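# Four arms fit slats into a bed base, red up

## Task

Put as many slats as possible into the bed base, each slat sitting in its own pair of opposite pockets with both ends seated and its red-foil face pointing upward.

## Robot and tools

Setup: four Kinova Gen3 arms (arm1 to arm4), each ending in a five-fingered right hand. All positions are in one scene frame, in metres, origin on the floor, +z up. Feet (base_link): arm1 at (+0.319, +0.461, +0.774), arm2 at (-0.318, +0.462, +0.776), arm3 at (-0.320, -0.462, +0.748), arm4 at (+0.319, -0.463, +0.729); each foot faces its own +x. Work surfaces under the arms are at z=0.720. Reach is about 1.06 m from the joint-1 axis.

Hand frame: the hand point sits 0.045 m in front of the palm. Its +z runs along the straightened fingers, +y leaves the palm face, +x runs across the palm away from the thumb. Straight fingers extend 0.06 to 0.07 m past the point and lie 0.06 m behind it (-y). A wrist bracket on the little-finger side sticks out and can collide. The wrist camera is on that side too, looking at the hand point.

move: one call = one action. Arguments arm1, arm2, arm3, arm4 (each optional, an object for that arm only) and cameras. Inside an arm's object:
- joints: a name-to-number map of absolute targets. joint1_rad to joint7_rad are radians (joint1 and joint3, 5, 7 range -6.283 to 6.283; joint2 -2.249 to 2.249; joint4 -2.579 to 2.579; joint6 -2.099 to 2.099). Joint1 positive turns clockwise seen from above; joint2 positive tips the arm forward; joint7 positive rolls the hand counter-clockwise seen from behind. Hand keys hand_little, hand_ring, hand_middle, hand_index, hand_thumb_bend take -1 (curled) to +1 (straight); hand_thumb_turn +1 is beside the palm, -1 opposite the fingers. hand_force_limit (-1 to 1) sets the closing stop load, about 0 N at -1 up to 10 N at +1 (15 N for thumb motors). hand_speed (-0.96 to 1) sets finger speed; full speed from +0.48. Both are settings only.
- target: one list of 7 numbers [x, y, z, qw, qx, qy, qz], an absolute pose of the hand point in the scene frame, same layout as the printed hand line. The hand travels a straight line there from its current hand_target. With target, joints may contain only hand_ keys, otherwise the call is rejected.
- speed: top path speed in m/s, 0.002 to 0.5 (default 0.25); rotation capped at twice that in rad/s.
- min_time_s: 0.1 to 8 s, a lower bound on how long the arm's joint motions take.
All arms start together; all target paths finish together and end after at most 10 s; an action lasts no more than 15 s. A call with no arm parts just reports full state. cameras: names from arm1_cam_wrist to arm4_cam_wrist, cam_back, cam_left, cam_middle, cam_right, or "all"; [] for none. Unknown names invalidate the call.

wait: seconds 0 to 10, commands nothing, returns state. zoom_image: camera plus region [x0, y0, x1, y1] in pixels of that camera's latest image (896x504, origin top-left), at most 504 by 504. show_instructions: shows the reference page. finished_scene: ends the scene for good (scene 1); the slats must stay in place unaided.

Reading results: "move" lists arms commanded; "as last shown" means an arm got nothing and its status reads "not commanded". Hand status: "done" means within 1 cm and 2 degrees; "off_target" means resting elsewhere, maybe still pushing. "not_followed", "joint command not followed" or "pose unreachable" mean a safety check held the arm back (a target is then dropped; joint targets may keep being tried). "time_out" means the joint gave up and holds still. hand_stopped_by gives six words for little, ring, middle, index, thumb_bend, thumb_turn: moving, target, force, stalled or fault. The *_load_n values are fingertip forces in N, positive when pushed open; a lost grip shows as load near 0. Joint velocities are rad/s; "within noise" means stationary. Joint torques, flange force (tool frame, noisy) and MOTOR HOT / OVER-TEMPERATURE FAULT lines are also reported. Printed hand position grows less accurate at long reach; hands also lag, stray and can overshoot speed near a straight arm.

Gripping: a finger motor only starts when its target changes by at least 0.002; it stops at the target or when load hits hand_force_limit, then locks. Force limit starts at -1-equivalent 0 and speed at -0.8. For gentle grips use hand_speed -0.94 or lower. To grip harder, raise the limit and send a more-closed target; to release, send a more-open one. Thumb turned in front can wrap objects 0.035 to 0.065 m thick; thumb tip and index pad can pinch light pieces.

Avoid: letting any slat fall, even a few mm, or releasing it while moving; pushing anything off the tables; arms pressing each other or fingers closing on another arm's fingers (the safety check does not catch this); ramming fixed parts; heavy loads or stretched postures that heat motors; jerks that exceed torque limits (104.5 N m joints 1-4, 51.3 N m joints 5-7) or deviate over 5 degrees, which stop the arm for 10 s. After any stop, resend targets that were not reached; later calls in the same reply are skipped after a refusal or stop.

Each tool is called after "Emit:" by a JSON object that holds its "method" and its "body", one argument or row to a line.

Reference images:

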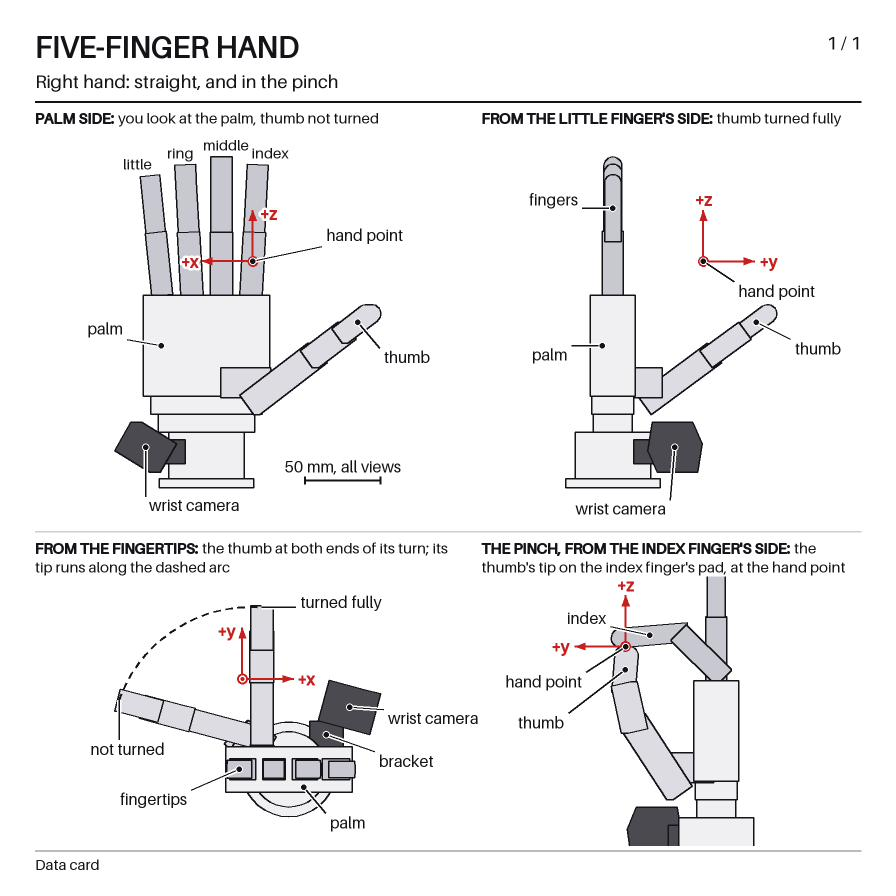

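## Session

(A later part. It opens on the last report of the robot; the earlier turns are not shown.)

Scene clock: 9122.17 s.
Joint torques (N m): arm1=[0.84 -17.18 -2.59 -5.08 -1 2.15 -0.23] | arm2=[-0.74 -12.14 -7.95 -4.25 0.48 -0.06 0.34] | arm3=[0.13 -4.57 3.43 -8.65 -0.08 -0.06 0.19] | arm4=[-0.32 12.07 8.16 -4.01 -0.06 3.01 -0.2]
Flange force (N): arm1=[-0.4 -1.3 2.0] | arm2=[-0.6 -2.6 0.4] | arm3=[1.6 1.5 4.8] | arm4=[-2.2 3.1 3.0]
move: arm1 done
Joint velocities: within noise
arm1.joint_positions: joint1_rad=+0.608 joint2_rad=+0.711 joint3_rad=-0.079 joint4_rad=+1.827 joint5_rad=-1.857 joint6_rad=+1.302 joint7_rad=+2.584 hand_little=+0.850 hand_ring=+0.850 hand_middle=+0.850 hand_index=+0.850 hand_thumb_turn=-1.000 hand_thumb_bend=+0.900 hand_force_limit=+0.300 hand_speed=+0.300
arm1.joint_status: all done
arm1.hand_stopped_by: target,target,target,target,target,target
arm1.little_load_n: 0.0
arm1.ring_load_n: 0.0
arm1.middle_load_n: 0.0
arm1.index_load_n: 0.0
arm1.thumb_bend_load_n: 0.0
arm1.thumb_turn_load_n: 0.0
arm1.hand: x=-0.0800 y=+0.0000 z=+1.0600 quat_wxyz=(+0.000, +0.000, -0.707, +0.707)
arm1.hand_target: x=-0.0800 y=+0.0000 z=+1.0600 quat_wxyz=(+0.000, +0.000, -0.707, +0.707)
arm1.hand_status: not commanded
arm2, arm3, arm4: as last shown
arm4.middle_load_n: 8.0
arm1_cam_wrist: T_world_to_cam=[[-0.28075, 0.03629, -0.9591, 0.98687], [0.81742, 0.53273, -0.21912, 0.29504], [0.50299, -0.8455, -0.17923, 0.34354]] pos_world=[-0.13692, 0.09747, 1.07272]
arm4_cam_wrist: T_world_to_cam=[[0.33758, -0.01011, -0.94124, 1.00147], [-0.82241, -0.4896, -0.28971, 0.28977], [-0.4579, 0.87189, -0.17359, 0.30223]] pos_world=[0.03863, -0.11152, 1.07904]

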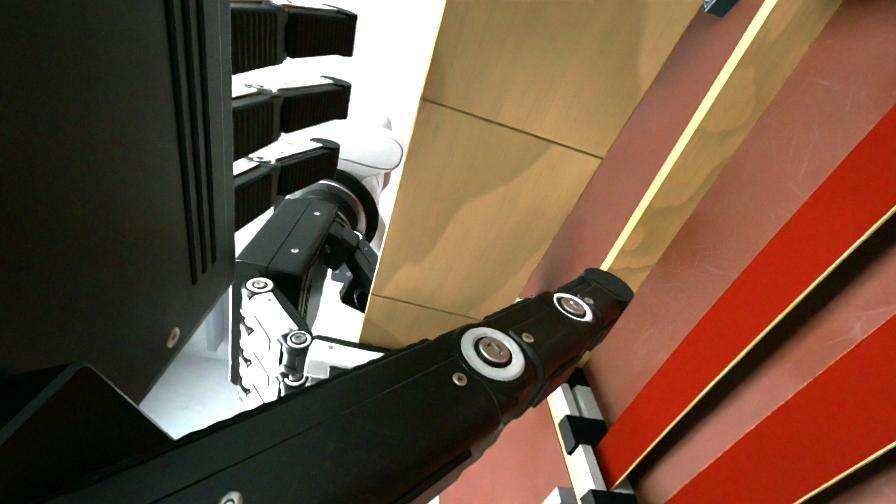

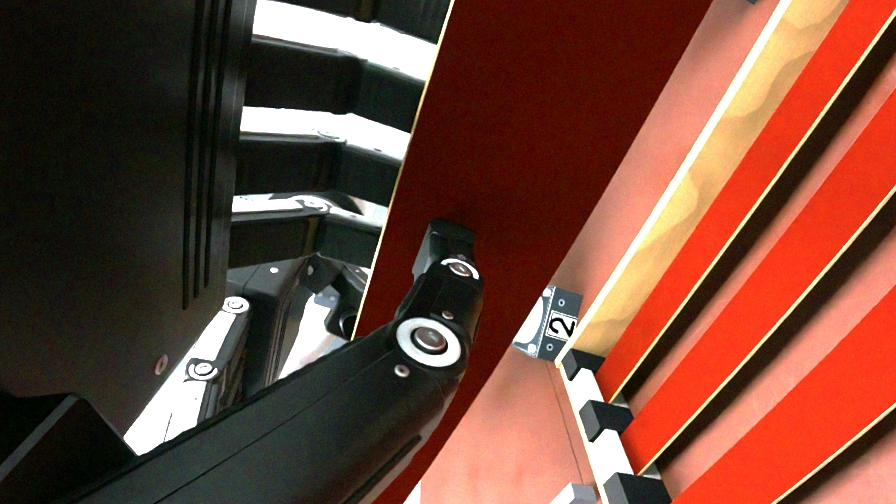

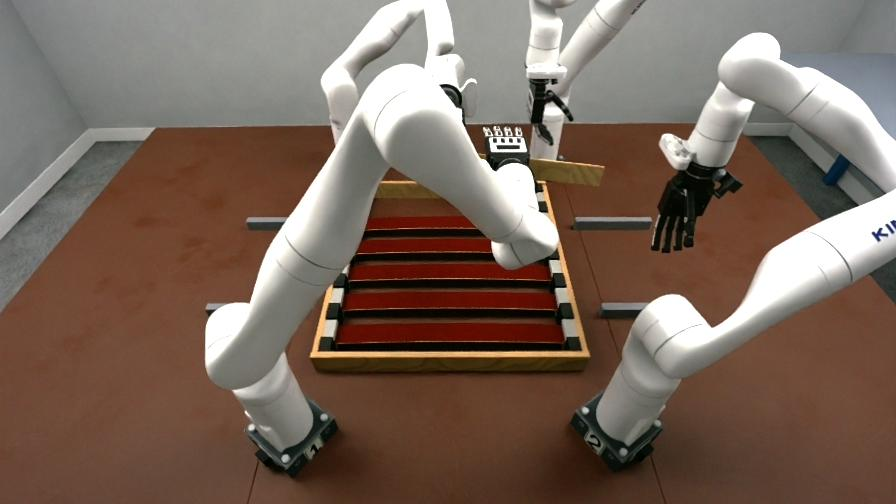

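Emit:
{"method": "move", "body": {
  "arm1": {"target": [-0.08, 0.1, 1.08, 0, 0, 0.70711, -0.70711], "speed": 0.35}
}}

Emit:
{"method": "move", "body": {
  "arm1": {"target": [0.1, 0.22, 1.13, 0, 0, 0.92388, -0.38268], "speed": 0.35},
  "arm4": {"target": [-0.02, -0.08, 1.0, 0, 1, 0, 0], "speed": 0.35},
  "cameras": ["arm4_cam_wrist", "cam_back", "cam_left", "cam_right"]
}}

Scene clock: 9145.80 s.
Joint torques (N m): arm1=[0.84 -15.75 -2.22 -4.57 -1.14 2.06 -0.24] | arm2=[-0.7 -12.17 -7.97 -4.25 0.48 -0.06 0.34] | arm3=[0.2 -4.6 3.39 -8.69 -0.07 0.01 0.21] | arm4=[-0.33 12.07 8.19 -3.98 -0.06 3.01 -0.2]
Flange force (N): arm1=[0.1 -1.4 1.9] | arm2=[-0.6 -2.8 0.5] | arm3=[1.9 1.7 5.0] | arm4=[-2.2 3.2 3.1]
move: arm1 done
Joint velocities: within noise
arm1.joint_positions: joint1_rad=+0.781 joint2_rad=+0.636 joint3_rad=-0.013 joint4_rad=+1.891 joint5_rad=-1.689 joint6_rad=+1.459 joint7_rad=+2.534 hand_little=+0.850 hand_ring=+0.850 hand_middle=+0.850 hand_index=+0.850 hand_thumb_turn=-1.000 hand_thumb_bend=+0.900 hand_force_limit=+0.300 hand_speed=+0.300
arm1.joint_status: not commanded
arm1.hand_stopped_by: target,target,target,target,target,target
arm1.little_load_n: 0.0
arm1.ring_load_n: 0.0
arm1.middle_load_n: 0.0
arm1.index_load_n: 0.0
arm1.thumb_bend_load_n: 0.0
arm1.thumb_turn_load_n: 0.0
arm1.hand: x=-0.0800 y=+0.1000 z=+1.0800 quat_wxyz=(+0.000, +0.000, -0.707, +0.707)
arm1.hand_target: x=-0.0800 y=+0.1000 z=+1.0800 quat_wxyz=(+0.000, +0.000, -0.707, +0.707)
arm1.hand_status: done (0.000 m and 0.0 deg from the pose sent, 0.102 m and 0.0 deg at the start)
arm2, arm3, arm4: as last shown
arm2.ring_load_n: -0.5
arm3.thumb_turn_load_n: 0.5
arm4.middle_load_n: 8.5
arm4.index_load_n: 5.5
pictures: none

Scene clock: 9148.77 s.
Joint torques (N m): arm1=[1.01 -6.1 -0.82 -7.93 -1.32 -0.02 -0.23] | arm2=[-0.71 -12.16 -7.97 -4.22 0.5 -0.05 0.31] | arm3=[0.14 -4.58 3.37 -8.69 -0.08 -0.05 0.17] | arm4=[-0.47 19.27 2.88 -7.38 -0.36 0.33 -0.09]
Flange force (N): arm1=[1.3 -0.1 -0.6] | arm2=[-0.6 -2.8 0.4] | arm3=[1.9 1.6 4.8] | arm4=[-2.2 -3.9 -0.3]
move: arm1 done; arm4 done
Joint velocities: within noise
arm1.joint_positions: joint1_rad=+0.582 joint2_rad=-0.116 joint3_rad=-0.003 joint4_rad=+1.933 joint5_rad=-0.797 joint6_rad=+1.149 joint7_rad=+1.494 hand_little=+0.850 hand_ring=+0.850 hand_middle=+0.850 hand_index=+0.850 hand_thumb_turn=-1.000 hand_thumb_bend=+0.900 hand_force_limit=+0.300 hand_speed=+0.300
arm1.joint_status: not commanded
arm1.hand_stopped_by: target,target,target,target,target,target
arm1.little_load_n: 0.0
arm1.ring_load_n: 0.0
arm1.middle_load_n: 0.0
arm1.index_load_n: 0.0
arm1.thumb_bend_load_n: 0.0
arm1.thumb_turn_load_n: 0.0
arm1.hand: x=+0.1000 y=+0.2200 z=+1.1300 quat_wxyz=(+0.000, +0.000, -0.924, +0.383)
arm1.hand_target: x=+0.1000 y=+0.2200 z=+1.1300 quat_wxyz=(+0.000, +0.000, -0.924, +0.383)
arm1.hand_status: done (0.000 m and 0.0 deg from the pose sent, 0.222 m and 45.0 deg at the start)
arm2: as last shown
arm2.ring_load_n: 0.0
arm3.joint_positions: joint1_rad=-1.697 joint2_rad=+0.534 joint3_rad=+2.059 joint4_rad=+2.054 joint5_rad=-0.470 joint6_rad=+1.378 joint7_rad=-0.459 hand_little=+0.300 hand_ring=+0.300 hand_middle=+0.300 hand_index=+0.300 hand_thumb_turn=-1.000 hand_thumb_bend=+0.800 hand_force_limit=+0.000 hand_speed=+0.200
arm3.joint_status: not commanded
arm3.hand_stopped_by: target,target,target,target,target,target
arm3.little_load_n: 0.0
arm3.ring_load_n: 0.0
arm3.middle_load_n: 0.0
arm3.index_load_n: 0.0
arm3.thumb_bend_load_n: 0.0
arm3.thumb_turn_load_n: 0.0
arm3.hand: x=-0.2800 y=-0.2000 z=+1.0200 quat_wxyz=(+0.000, +0.707, -0.707, +0.000)
arm3.hand_target: x=-0.2800 y=-0.2000 z=+1.0200 quat_wxyz=(+0.000, +0.707, -0.707, +0.000)
arm3.hand_status: not commanded
arm4.joint_positions: joint1_rad=+2.965 joint2_rad=-0.611 joint3_rad=-2.776 joint4_rad=+1.127 joint5_rad=-0.193 joint6_rad=+1.440 joint7_rad=-0.485 hand_little=-0.267 hand_ring=-0.220 hand_middle=-0.183 hand_index=-0.145 hand_thumb_turn=-1.000 hand_thumb_bend=+0.041 hand_force_limit=+0.300 hand_speed=-0.900
arm4.joint_status: not commanded
arm4.hand_stopped_by: force,force,force,force,target,target
arm4.little_load_n: 1.5
arm4.ring_load_n: 4.5
arm4.middle_load_n: 9.0
arm4.index_load_n: 6.5
arm4.thumb_bend_load_n: 3.5
arm4.thumb_turn_load_n: 0.5
arm4.hand: x=-0.0200 y=-0.0800 z=+1.0000 quat_wxyz=(+0.000, +1.000, +0.000, +0.000)
arm4.hand_target: x=-0.0200 y=-0.0800 z=+1.0000 quat_wxyz=(+0.000, +1.000, +0.000, +0.000)
arm4.hand_status: done (0.000 m and 0.0 deg from the pose sent, 0.088 m and 90.0 deg at the start; pose on its path clipped on 27 of 89 steps)
arm4_cam_wrist: T_world_to_cam=[[0.31945, -0.94755, 0.0101, -0.08095], [-0.82782, -0.27387, 0.4896, -0.5214], [-0.46116, -0.16476, -0.87189, 0.96449]] pos_world=[0.03902, -0.06058, 1.09702]

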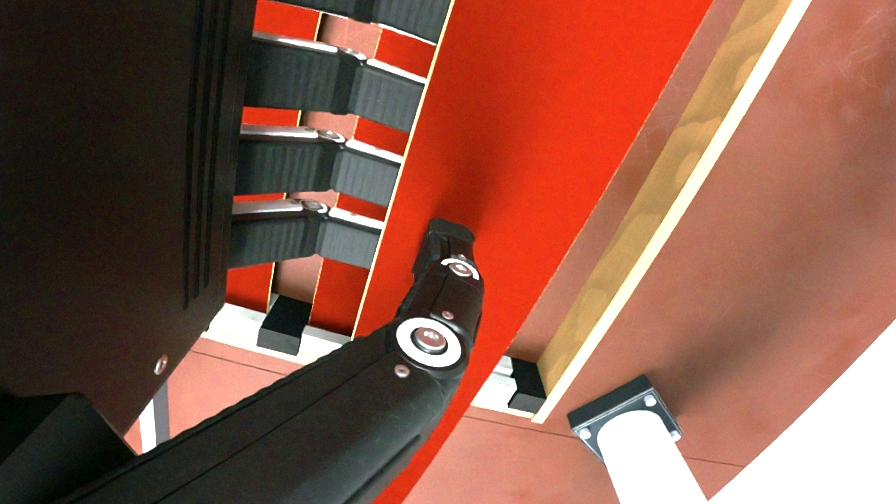

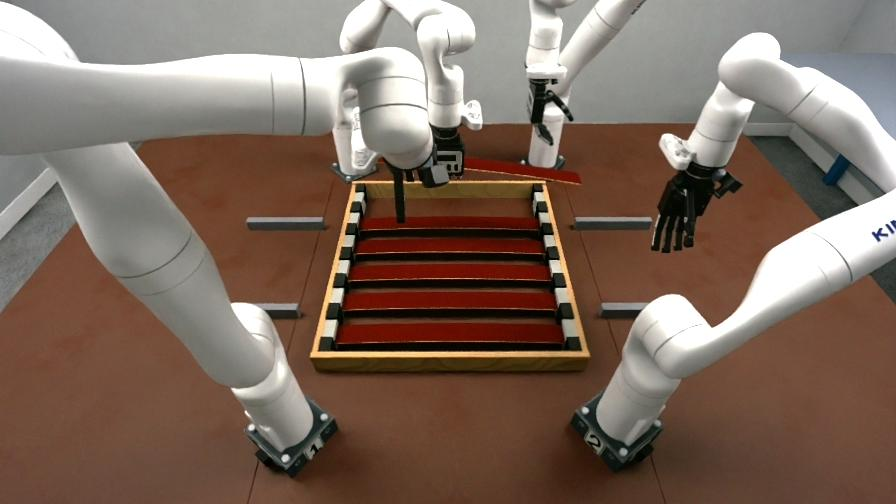

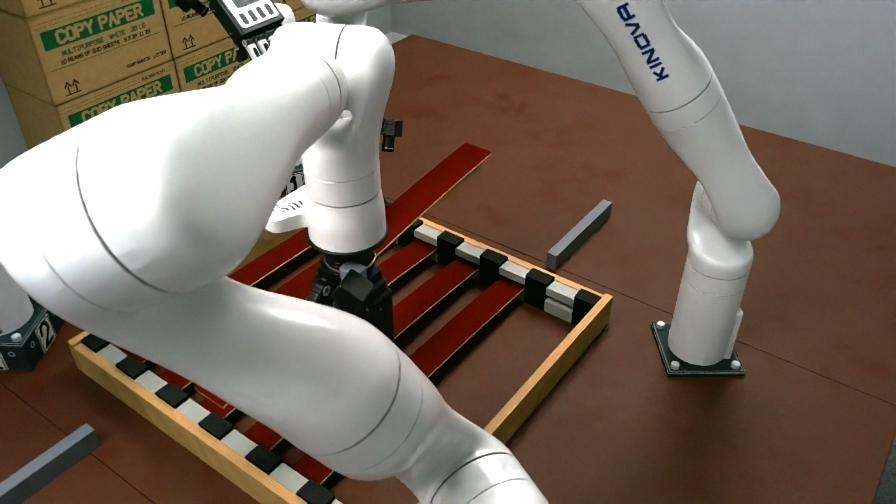

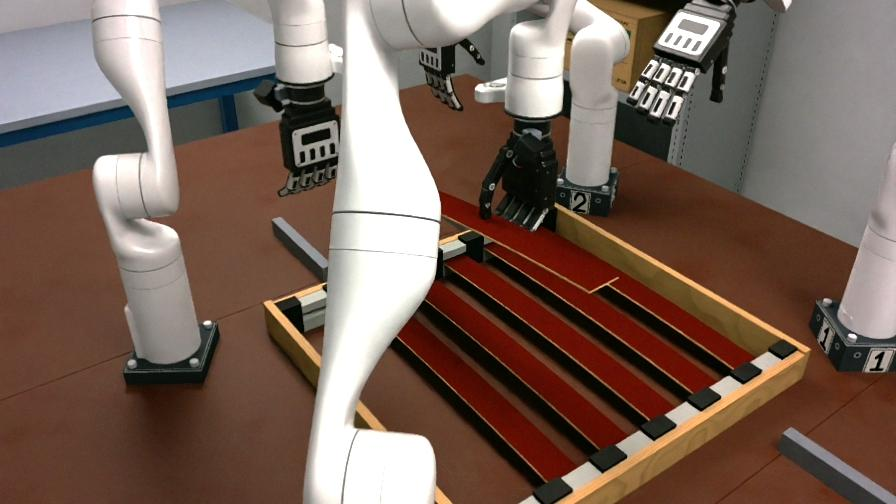

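Emit:
{"method": "zoom_image", "body": {
  "camera": "cam_back",
  "region": [400, 120, 620, 240]
}}

Emit:
{"method": "zoom_image", "body": {
  "camera": "cam_right",
  "region": [420, 160, 680, 320]
}}

Emit:
{"method": "zoom_image", "body": {
  "camera": "cam_left",
  "region": [220, 110, 520, 280]
}}

Scaled by 2.291 from the camera's image (finer frame: 1280x720).

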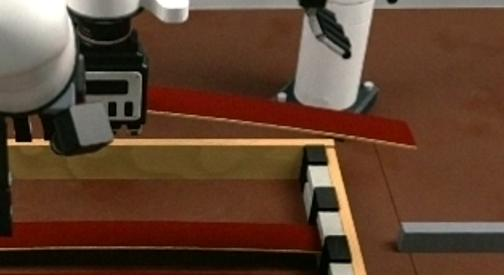

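Scaled by 1.938 from the camera's image (finer frame: 1280x720).

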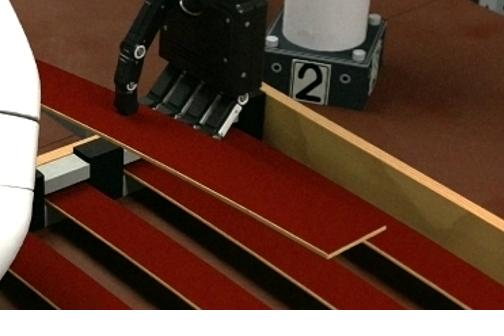

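Scaled by 1.680 from the camera's image (finer frame: 1280x720).

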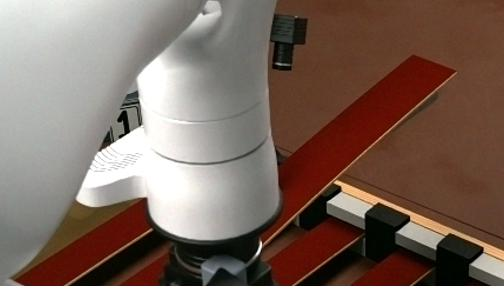

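Emit:
{"method": "move", "body": {
  "arm4": {"target": [-0.0036, -0.225, 0.9, -0.00235, 0.99072, -0.01729, -0.13483], "speed": 0.25},
  "arm3": {"target": [-0.262, -0.125, 1.02, -0.00027, 0.9995, -0.00872, -0.03054], "speed": 0.4, "joints": {"hand_little": 0, "hand_ring": 0, "hand_middle": 0, "hand_index": 0, "hand_thumb_bend": 1.0}},
  "cameras": ["arm4_cam_wrist", "arm3_cam_wrist", "cam_back", "cam_middle", "cam_right"]
}}

Scene clock: 9266.53 s.
Joint torques (N m): arm1=[0.98 -6.12 -0.84 -7.94 -1.33 -0.04 -0.19] | arm2=[-0.7 -12.15 -8 -4.24 0.48 -0.06 0.32] | arm3=[0.12 -10.87 2.94 -8.8 -0.14 0.13 0.2] | arm4=[-0.37 13.09 1.8 -5.83 -0.82 0.13 -0.12]
Flange force (N): arm1=[1.3 -0.2 -0.7] | arm2=[-0.6 -2.8 0.5] | arm3=[-1.9 4.6 4.2] | arm4=[-1.1 -2.6 2.7]
move: arm3 done; arm4 done
Joint velocities: within noise
arm1, arm2: as last shown
arm3.joint_positions: joint1_rad=-1.108 joint2_rad=+0.411 joint3_rad=+1.043 joint4_rad=+1.645 joint5_rad=-0.412 joint6_rad=+1.332 joint7_rad=+0.582 hand_little=+0.000 hand_ring=+0.000 hand_middle=+0.000 hand_index=+0.000 hand_thumb_turn=-1.000 hand_thumb_bend=+1.000 hand_force_limit=+0.000 hand_speed=+0.200
arm3.joint_status: all done
arm3.hand_stopped_by: target,target,target,target,target,target
arm3.little_load_n: 0.0
arm3.ring_load_n: 0.0
arm3.middle_load_n: 0.0
arm3.index_load_n: 0.0
arm3.thumb_bend_load_n: 0.0
arm3.thumb_turn_load_n: 0.0
arm3.hand: x=-0.2620 y=-0.1250 z=+1.0200 quat_wxyz=(+0.000, +0.999, -0.009, -0.031)
arm3.hand_target: x=-0.2620 y=-0.1250 z=+1.0200 quat_wxyz=(+0.000, +0.999, -0.009, -0.031)
arm3.hand_status: done (0.000 m and 0.0 deg from the pose sent, 0.077 m and 89.1 deg at the start)
arm4.joint_positions: joint1_rad=+2.930 joint2_rad=-0.330 joint3_rad=-2.867 joint4_rad=+1.998 joint5_rad=-0.452 joint6_rad=+0.717 joint7_rad=-0.302 hand_little=-0.267 hand_ring=-0.220 hand_middle=-0.183 hand_index=-0.145 hand_thumb_turn=-1.000 hand_thumb_bend=+0.041 hand_force_limit=+0.300 hand_speed=-0.900
arm4.joint_status: not commanded
arm4.hand_stopped_by: force,force,force,force,target,target
arm4.little_load_n: 1.5
arm4.ring_load_n: 4.5
arm4.middle_load_n: 9.0
arm4.index_load_n: 6.5
arm4.thumb_bend_load_n: 3.5
arm4.thumb_turn_load_n: 1.0
arm4.hand: x=-0.0036 y=-0.2250 z=+0.9000 quat_wxyz=(-0.002, +0.991, -0.017, -0.135)
arm4.hand_target: x=-0.0036 y=-0.2250 z=+0.9000 quat_wxyz=(-0.002, +0.991, -0.017, -0.135)
arm4.hand_status: done (0.000 m and 0.0 deg from the pose sent, 0.177 m and 15.6 deg at the start)
pictures: arm3_cam_wrist, arm4_cam_wrist, cam_back, cam_middle, cam_right
arm3_cam_wrist: T_world_to_cam=[[0.25401, -0.96698, -0.02073, -0.03502], [-0.78873, -0.2195, 0.57422, -0.82171], [-0.5598, -0.1295, -0.81844, 0.78771]] pos_world=[-0.19825, -0.11222, 1.11581]
arm4_cam_wrist: T_world_to_cam=[[0.27728, -0.95781, -0.07558, -0.14788], [-0.67603, -0.2504, 0.69303, -0.67583], [-0.68271, -0.14107, -0.71694, 0.72598]] pos_world=[0.07976, -0.20845, 0.97768]

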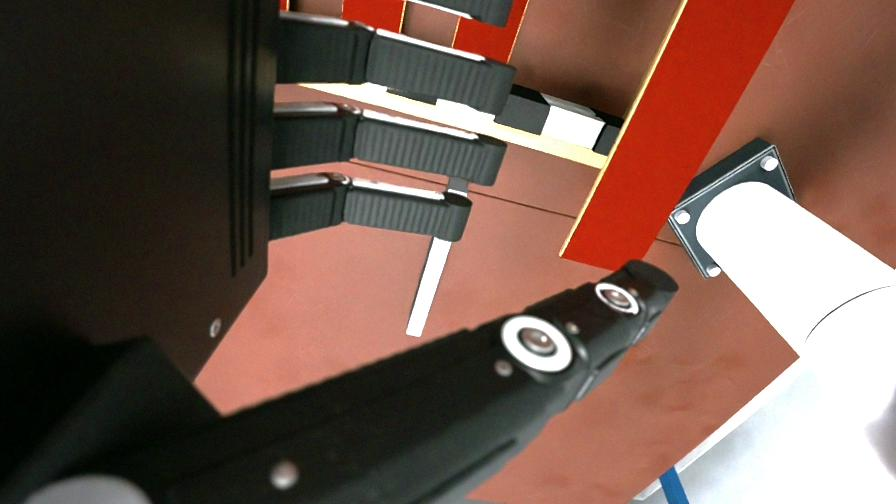

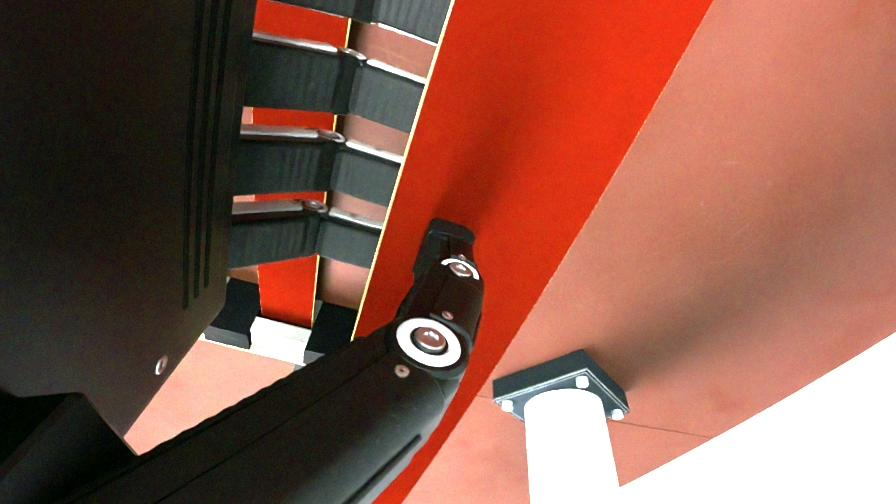

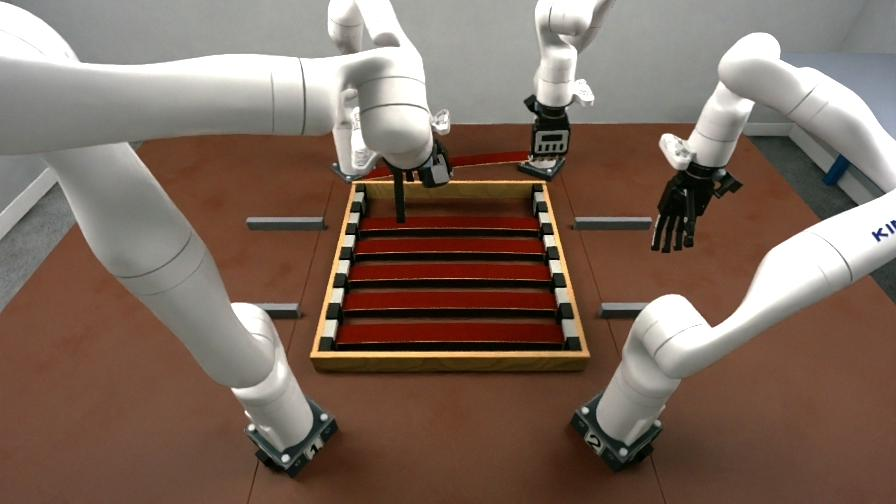

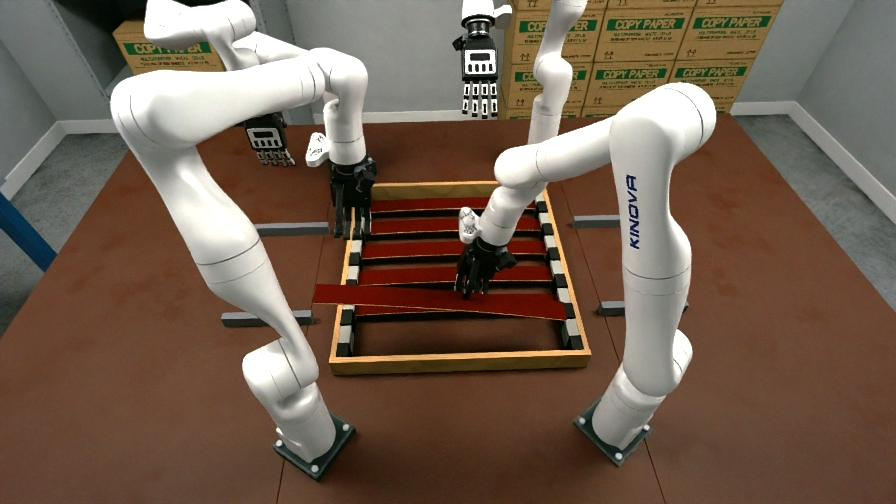

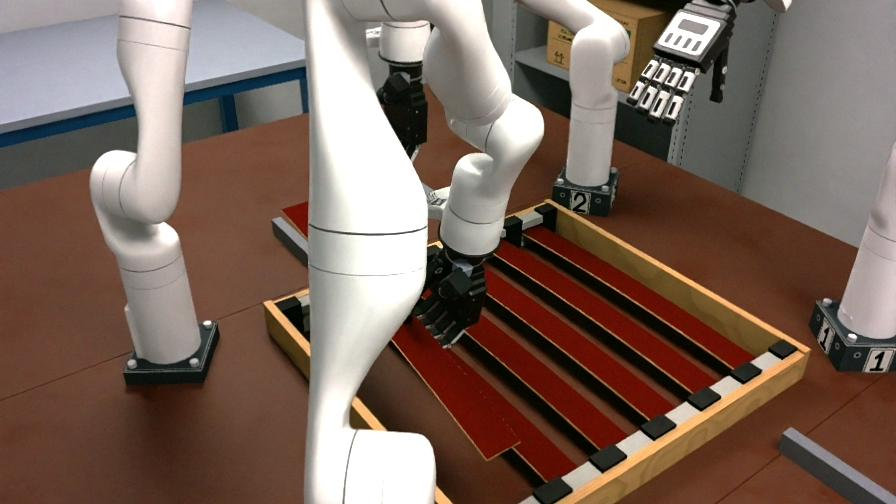

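Emit:
{"method": "zoom_image", "body": {
  "camera": "cam_middle",
  "region": [290, 250, 620, 380]
}}

Emit:
{"method": "zoom_image", "body": {
  "camera": "cam_right",
  "region": [380, 300, 640, 500]
}}

Emit:
{"method": "zoom_image", "body": {
  "camera": "cam_back",
  "region": [420, 120, 620, 220]
}}

Scaled by 1.527 from the camera's image (finer frame: 1280x720).

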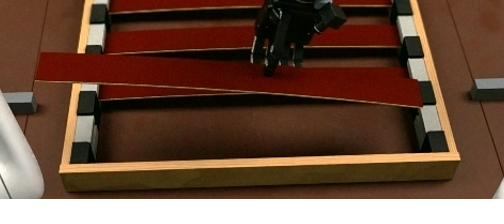

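Scaled by 1.938 from the camera's image (finer frame: 1280x720).

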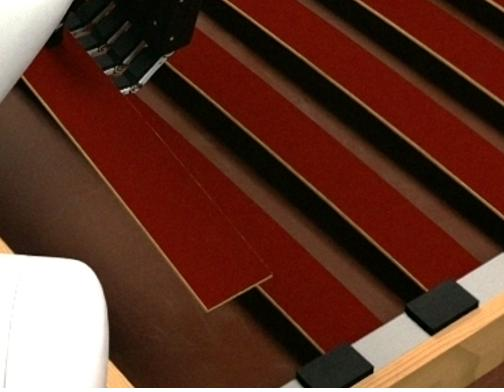

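Scaled by 2.520 from the camera's image (finer frame: 1280x720).

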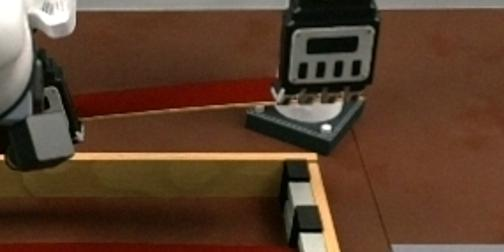

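Emit:
{"method": "move", "body": {
  "arm3": {"target": [-0.268, -0.135, 0.926, -0.00027, 0.9995, -0.00872, -0.03054], "speed": 0.3}
}}

Emit:
{"method": "move", "body": {
  "arm3": {"target": [-0.268, -0.222, 0.926, -0.00027, 0.9995, -0.00872, -0.03054], "speed": 0.15},
  "cameras": ["arm3_cam_wrist", "cam_back", "cam_middle"]
}}

Emit:
{"method": "zoom_image", "body": {
  "camera": "cam_middle",
  "region": [280, 220, 420, 320]
}}

Emit:
{"method": "zoom_image", "body": {
  "camera": "cam_back",
  "region": [480, 100, 620, 200]
}}

Scene clock: 9328.50 s.
Joint torques (N m): arm1=[1.02 -6.12 -0.83 -7.97 -1.33 -0.02 -0.22] | arm2=[-0.7 -12.19 -7.95 -4.24 0.48 -0.06 0.31] | arm3=[0.13 -11.66 3.33 -7.67 -0.07 0.14 0.21] | arm4=[-0.37 13.09 1.85 -5.83 -0.79 0.14 -0.12]
Flange force (N): arm1=[1.3 0.0 -0.5] | arm2=[-0.5 -2.8 0.5] | arm3=[-1.9 4.4 3.3] | arm4=[-1.1 -2.6 2.8]
move: arm3 done
Joint velocities: within noise
arm1, arm4: as last shown
arm1.ring_load_n: -0.5
arm2.joint_positions: joint1_rad=-4.427 joint2_rad=+1.054 joint3_rad=+4.181 joint4_rad=+1.890 joint5_rad=+0.893 joint6_rad=+1.845 joint7_rad=-0.862 hand_little=+0.620 hand_ring=+0.620 hand_middle=+0.620 hand_index=+0.620 hand_thumb_turn=-1.000 hand_thumb_bend=+0.800 hand_force_limit=+0.950 hand_speed=+0.000
arm2.joint_status: not commanded
arm2.hand_stopped_by: target,target,target,target,target,target
arm2.little_load_n: 0.5
arm2.ring_load_n: 0.0
arm2.middle_load_n: 0.0
arm2.index_load_n: 0.0
arm2.thumb_bend_load_n: 0.0
arm2.thumb_turn_load_n: 0.0
arm2.hand: x=-0.4200 y=+0.2200 z=+1.0200 quat_wxyz=(+0.000, -0.005, -1.000, +0.000)
arm2.hand_target: x=-0.4200 y=+0.2200 z=+1.0200 quat_wxyz=(+0.000, -0.005, -1.000, +0.000)
arm2.hand_status: not commanded
arm3.joint_positions: joint1_rad=-1.065 joint2_rad=+0.502 joint3_rad=+0.967 joint4_rad=+1.865 joint5_rad=-0.527 joint6_rad=+1.066 joint7_rad=+0.697 hand_little=+0.000 hand_ring=+0.000 hand_middle=+0.000 hand_index=+0.000 hand_thumb_turn=-1.000 hand_thumb_bend=+1.000 hand_force_limit=+0.000 hand_speed=+0.200
arm3.joint_status: not commanded
arm3.hand_stopped_by: target,target,target,target,target,target
arm3.little_load_n: 0.0
arm3.ring_load_n: 0.0
arm3.middle_load_n: 0.0
arm3.index_load_n: 0.5
arm3.thumb_bend_load_n: 0.0
arm3.thumb_turn_load_n: 0.0
arm3.hand: x=-0.2680 y=-0.1350 z=+0.9260 quat_wxyz=(+0.000, +0.999, -0.009, -0.031)
arm3.hand_target: x=-0.2680 y=-0.1350 z=+0.9260 quat_wxyz=(+0.000, +0.999, -0.009, -0.031)
arm3.hand_status: done (0.000 m and 0.0 deg from the pose sent, 0.095 m and 0.0 deg at the start)
pictures: none

Scene clock: 9329.63 s.
Joint torques (N m): arm1=[0.98 -6.11 -0.79 -7.93 -1.31 -0.03 -0.2] | arm2=[-0.74 -12.17 -8 -4.24 0.51 -0.05 0.33] | arm3=[0.16 -7.4 2.18 -7.49 -0.07 0.07 0.13] | arm4=[-0.38 13.09 1.84 -5.81 -0.82 0.12 -0.13]
Flange force (N): arm1=[1.3 -0.2 -0.6] | arm2=[-0.6 -2.7 0.5] | arm3=[-1.9 3.3 3.6] | arm4=[-1.1 -2.8 2.7]
move: arm3 done
Joint velocities: within noise
arm1, arm2, arm4: as last shown
arm1.ring_load_n: 0.0
arm2.little_load_n: 0.0
arm3.joint_positions: joint1_rad=-1.206 joint2_rad=+0.306 joint3_rad=+1.083 joint4_rad=+2.112 joint5_rad=-0.395 joint6_rad=+0.948 joint7_rad=+0.675 hand_little=+0.000 hand_ring=+0.000 hand_middle=+0.000 hand_index=+0.000 hand_thumb_turn=-1.000 hand_thumb_bend=+1.000 hand_force_limit=+0.000 hand_speed=+0.200
arm3.joint_status: not commanded
arm3.hand_stopped_by: target,target,target,target,target,target
arm3.little_load_n: 0.0
arm3.ring_load_n: 0.0
arm3.middle_load_n: 0.0
arm3.index_load_n: 0.0
arm3.thumb_bend_load_n: -0.5
arm3.thumb_turn_load_n: 0.0
arm3.hand: x=-0.2680 y=-0.2220 z=+0.9260 quat_wxyz=(+0.000, +0.999, -0.009, -0.031)
arm3.hand_target: x=-0.2680 y=-0.2220 z=+0.9260 quat_wxyz=(+0.000, +0.999, -0.009, -0.031)
arm3.hand_status: done (0.000 m and 0.0 deg from the pose sent, 0.087 m and 0.0 deg at the start)
arm4.thumb_turn_load_n: 0.5
arm3_cam_wrist: T_world_to_cam=[[0.25391, -0.96701, -0.0207, -0.1293], [-0.78868, -0.21938, 0.57433, -0.79384], [-0.55992, -0.12951, -0.81836, 0.69475]] pos_world=[-0.20425, -0.20922, 1.02181]

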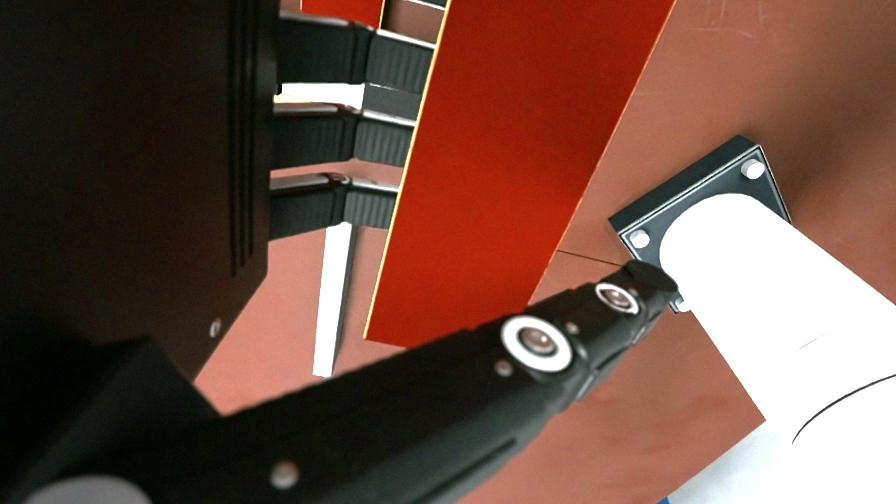

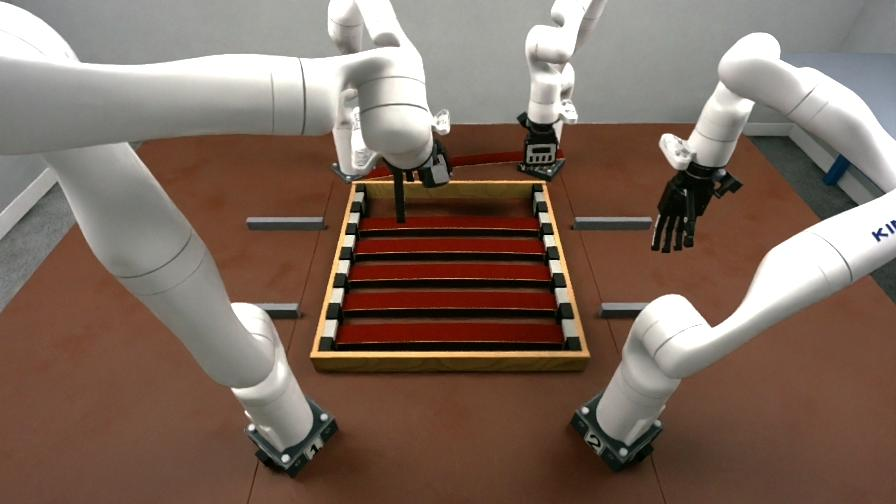

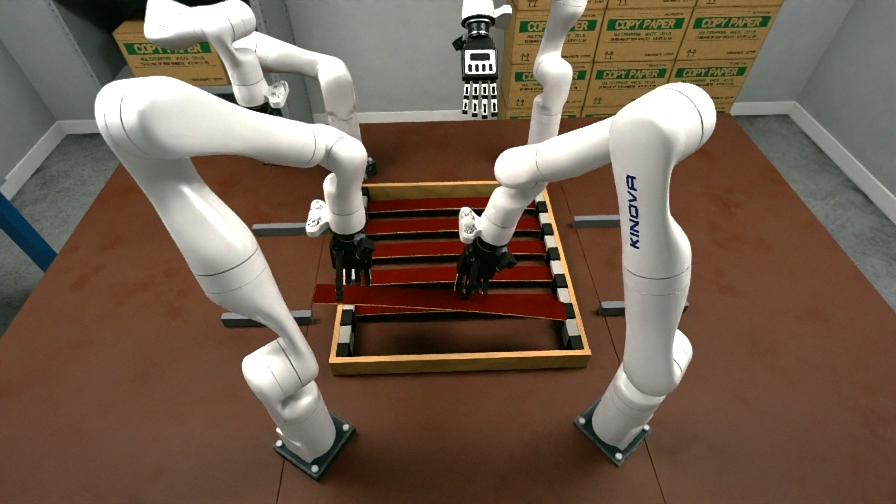

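Scaled by 3.600 from the camera's image (finer frame: 1280x720).

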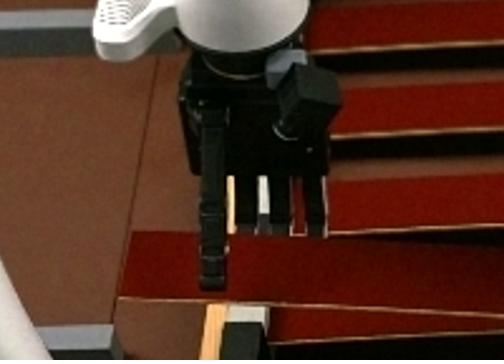

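Scaled by 3.600 from the camera's image (finer frame: 1280x720).

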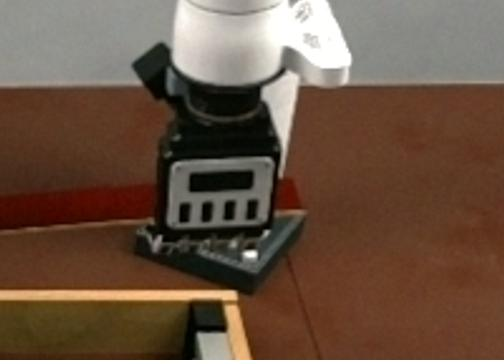

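Emit:
{"method": "move", "body": {
  "arm3": {"target": [-0.268, -0.2245, 0.926, -0.00027, 0.9995, -0.00872, -0.03054], "speed": 0.05, "joints": {"hand_thumb_bend": 0.04, "hand_speed": -0.2, "hand_force_limit": -0.5}}
}}

Emit:
{"method": "move", "body": {
  "arm3": {"joints": {"hand_little": -0.35, "hand_ring": -0.35, "hand_middle": -0.35, "hand_index": -0.35, "hand_speed": -0.9, "hand_force_limit": -0.5}}
}}

Emit:
{"method": "move", "body": {
  "arm3": {"joints": {"hand_little": -0.42, "hand_ring": -0.42, "hand_middle": -0.42, "hand_index": -0.42, "hand_speed": -0.9, "hand_force_limit": 0.3}},
  "cameras": ["arm3_cam_wrist", "arm4_cam_wrist"]
}}

Scene clock: 9372.73 s.
Joint torques (N m): arm1=[1.01 -6.11 -0.82 -7.95 -1.33 -0.03 -0.21] | arm2=[-0.72 -12.18 -8 -4.24 0.5 -0.07 0.35] | arm3=[0.08 -7.17 2.01 -7.48 -0.05 0.1 0.19] | arm4=[-0.4 13.08 1.81 -5.84 -0.81 0.13 -0.1]
Flange force (N): arm1=[1.3 -0.2 -0.6] | arm2=[-0.6 -2.7 0.5] | arm3=[-2.0 3.6 3.3] | arm4=[-1.0 -2.6 2.7]
move: arm3 done
Joint velocities: within noise
arm1, arm2, arm4: as last shown
arm3.joint_positions: joint1_rad=-1.211 joint2_rad=+0.299 joint3_rad=+1.087 joint4_rad=+2.119 joint5_rad=-0.389 joint6_rad=+0.945 joint7_rad=+0.672 hand_little=+0.000 hand_ring=+0.000 hand_middle=+0.000 hand_index=+0.000 hand_thumb_turn=-1.000 hand_thumb_bend=+0.040 hand_force_limit=-0.500 hand_speed=-0.200
arm3.joint_status: all done
arm3.hand_stopped_by: target,target,target,target,target,target
arm3.little_load_n: 0.0
arm3.ring_load_n: 0.0
arm3.middle_load_n: 0.0
arm3.index_load_n: 0.0
arm3.thumb_bend_load_n: 0.0
arm3.thumb_turn_load_n: 0.0
arm3.hand: x=-0.2680 y=-0.2245 z=+0.9260 quat_wxyz=(+0.000, +0.999, -0.009, -0.031)
arm3.hand_target: x=-0.2680 y=-0.2245 z=+0.9260 quat_wxyz=(+0.000, +0.999, -0.009, -0.031)
arm3.hand_status: done (0.000 m and 0.0 deg from the pose sent, 0.003 m and 0.0 deg at the start)
pictures: none

Scene clock: 9374.17 s.
Joint torques (N m): arm1=[1.02 -6.12 -0.85 -7.96 -1.33 -0.01 -0.22] | arm2=[-0.73 -12.21 -7.98 -4.3 0.49 -0.04 0.31] | arm3=[-0.09 -7.33 1.98 -7.72 -0.09 0.15 0.26] | arm4=[-0.26 12.64 1.94 -5.34 -0.61 0.21 -0.09]
Flange force (N): arm1=[1.3 -0.1 -0.5] | arm2=[-0.5 -2.6 0.7] | arm3=[-1.6 3.7 4.3] | arm4=[-1.9 -2.8 1.9]
move: arm3 off_target
Joint velocities: within noise
arm1, arm2, arm4: as last shown
arm2.ring_load_n: 0.5
arm2.thumb_bend_load_n: -0.5
arm3.joint_positions: joint1_rad=-1.211 joint2_rad=+0.299 joint3_rad=+1.087 joint4_rad=+2.119 joint5_rad=-0.389 joint6_rad=+0.945 joint7_rad=+0.672 hand_little=-0.147 hand_ring=-0.148 hand_middle=-0.166 hand_index=-0.166 hand_thumb_turn=-1.000 hand_thumb_bend=+0.040 hand_force_limit=-0.500 hand_speed=-0.900
arm3.joint_status: hand_little off_target (ended at -0.147, target -0.350); hand_ring off_target (ended at -0.148, target -0.350); hand_middle off_target (ended at -0.166, target -0.350); hand_index off_target (ended at -0.166, target -0.350); the others done
arm3.hand_stopped_by: force,force,force,force,target,target
arm3.little_load_n: 3.5
arm3.ring_load_n: 1.5
arm3.middle_load_n: 5.0
arm3.index_load_n: 3.5
arm3.thumb_bend_load_n: 0.0
arm3.thumb_turn_load_n: 0.0
arm3.hand: x=-0.2680 y=-0.2245 z=+0.9260 quat_wxyz=(+0.000, +0.999, -0.009, -0.031)
arm3.hand_target: x=-0.2680 y=-0.2245 z=+0.9260 quat_wxyz=(+0.000, +0.999, -0.009, -0.031)
arm3.hand_status: not commanded
arm4.little_load_n: 2.5
arm4.middle_load_n: 8.5
arm4.index_load_n: 6.0
arm4.thumb_turn_load_n: 1.0
pictures: none

Scene clock: 9374.60 s.
Joint torques (N m): arm1=[0.99 -6.12 -0.82 -7.95 -1.31 -0.04 -0.22] | arm2=[-0.75 -12.17 -7.96 -4.22 0.49 -0.06 0.33] | arm3=[-0.17 -7.34 1.88 -7.79 -0.14 0.22 0.13] | arm4=[-0.08 12.22 2.16 -4.96 -0.32 0.21 -0.03]
Flange force (N): arm1=[1.4 -0.1 -0.6] | arm2=[-0.5 -2.7 0.4] | arm3=[-1.0 3.9 4.8] | arm4=[-2.7 -2.7 1.3]
move: arm3 off_target
Joint velocities: within noise
arm1, arm2, arm4: as last shown
arm1.ring_load_n: -0.5
arm2.ring_load_n: 0.0
arm3.joint_positions: joint1_rad=-1.211 joint2_rad=+0.299 joint3_rad=+1.087 joint4_rad=+2.119 joint5_rad=-0.389 joint6_rad=+0.945 joint7_rad=+0.672 hand_little=-0.164 hand_ring=-0.164 hand_middle=-0.173 hand_index=-0.182 hand_thumb_turn=-1.000 hand_thumb_bend=+0.040 hand_force_limit=+0.300 hand_speed=-0.900
arm3.joint_status: hand_little off_target (ended at -0.164, target -0.420); hand_ring off_target (ended at -0.164, target -0.420); hand_middle off_target (ended at -0.173, target -0.420); hand_index off_target (ended at -0.182, target -0.420); the others done
arm3.hand_stopped_by: force,force,force,force,target,target
arm3.little_load_n: 6.5
arm3.ring_load_n: 6.5
arm3.middle_load_n: 6.0
arm3.index_load_n: 9.5
arm3.thumb_bend_load_n: 0.0
arm3.thumb_turn_load_n: 0.0
arm3.hand: x=-0.2680 y=-0.2245 z=+0.9260 quat_wxyz=(+0.000, +0.999, -0.009, -0.031)
arm3.hand_target: x=-0.2680 y=-0.2245 z=+0.9260 quat_wxyz=(+0.000, +0.999, -0.009, -0.031)
arm3.hand_status: not commanded
arm4.little_load_n: 3.0
arm4.middle_load_n: 8.0
arm4.index_load_n: 5.5
arm4.thumb_bend_load_n: 3.0
arm4.thumb_turn_load_n: 0.5
arm3_cam_wrist: T_world_to_cam=[[0.25399, -0.96698, -0.02076, -0.13164], [-0.78866, -0.21948, 0.57433, -0.7944], [-0.55992, -0.12951, -0.81836, 0.69443]] pos_world=[-0.20425, -0.21172, 1.02181]
arm4_cam_wrist: T_world_to_cam=[[0.27721, -0.95782, -0.07569, -0.14777], [-0.67599, -0.25041, 0.69306, -0.67587], [-0.68278, -0.14096, -0.7169, 0.72597]] pos_world=[0.07976, -0.20845, 0.97768]

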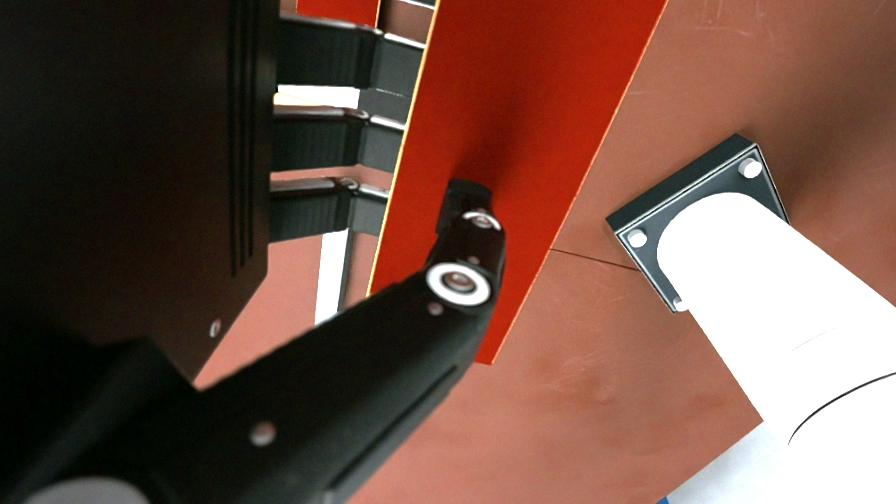

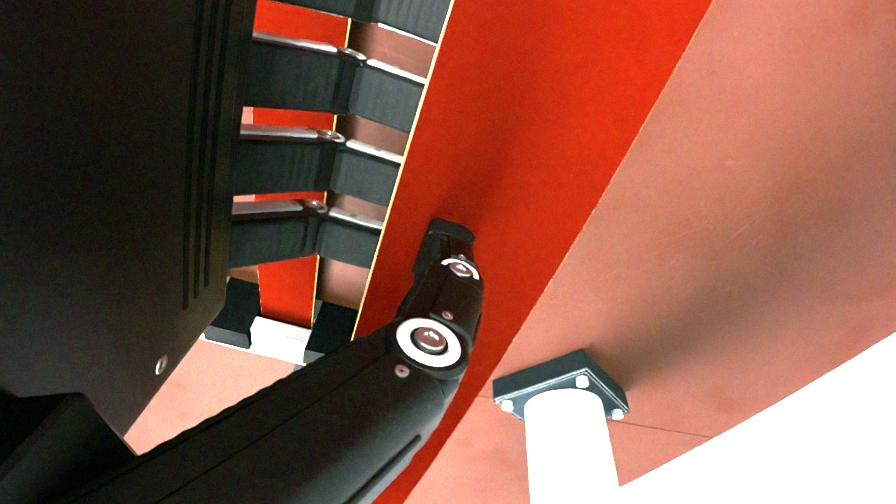

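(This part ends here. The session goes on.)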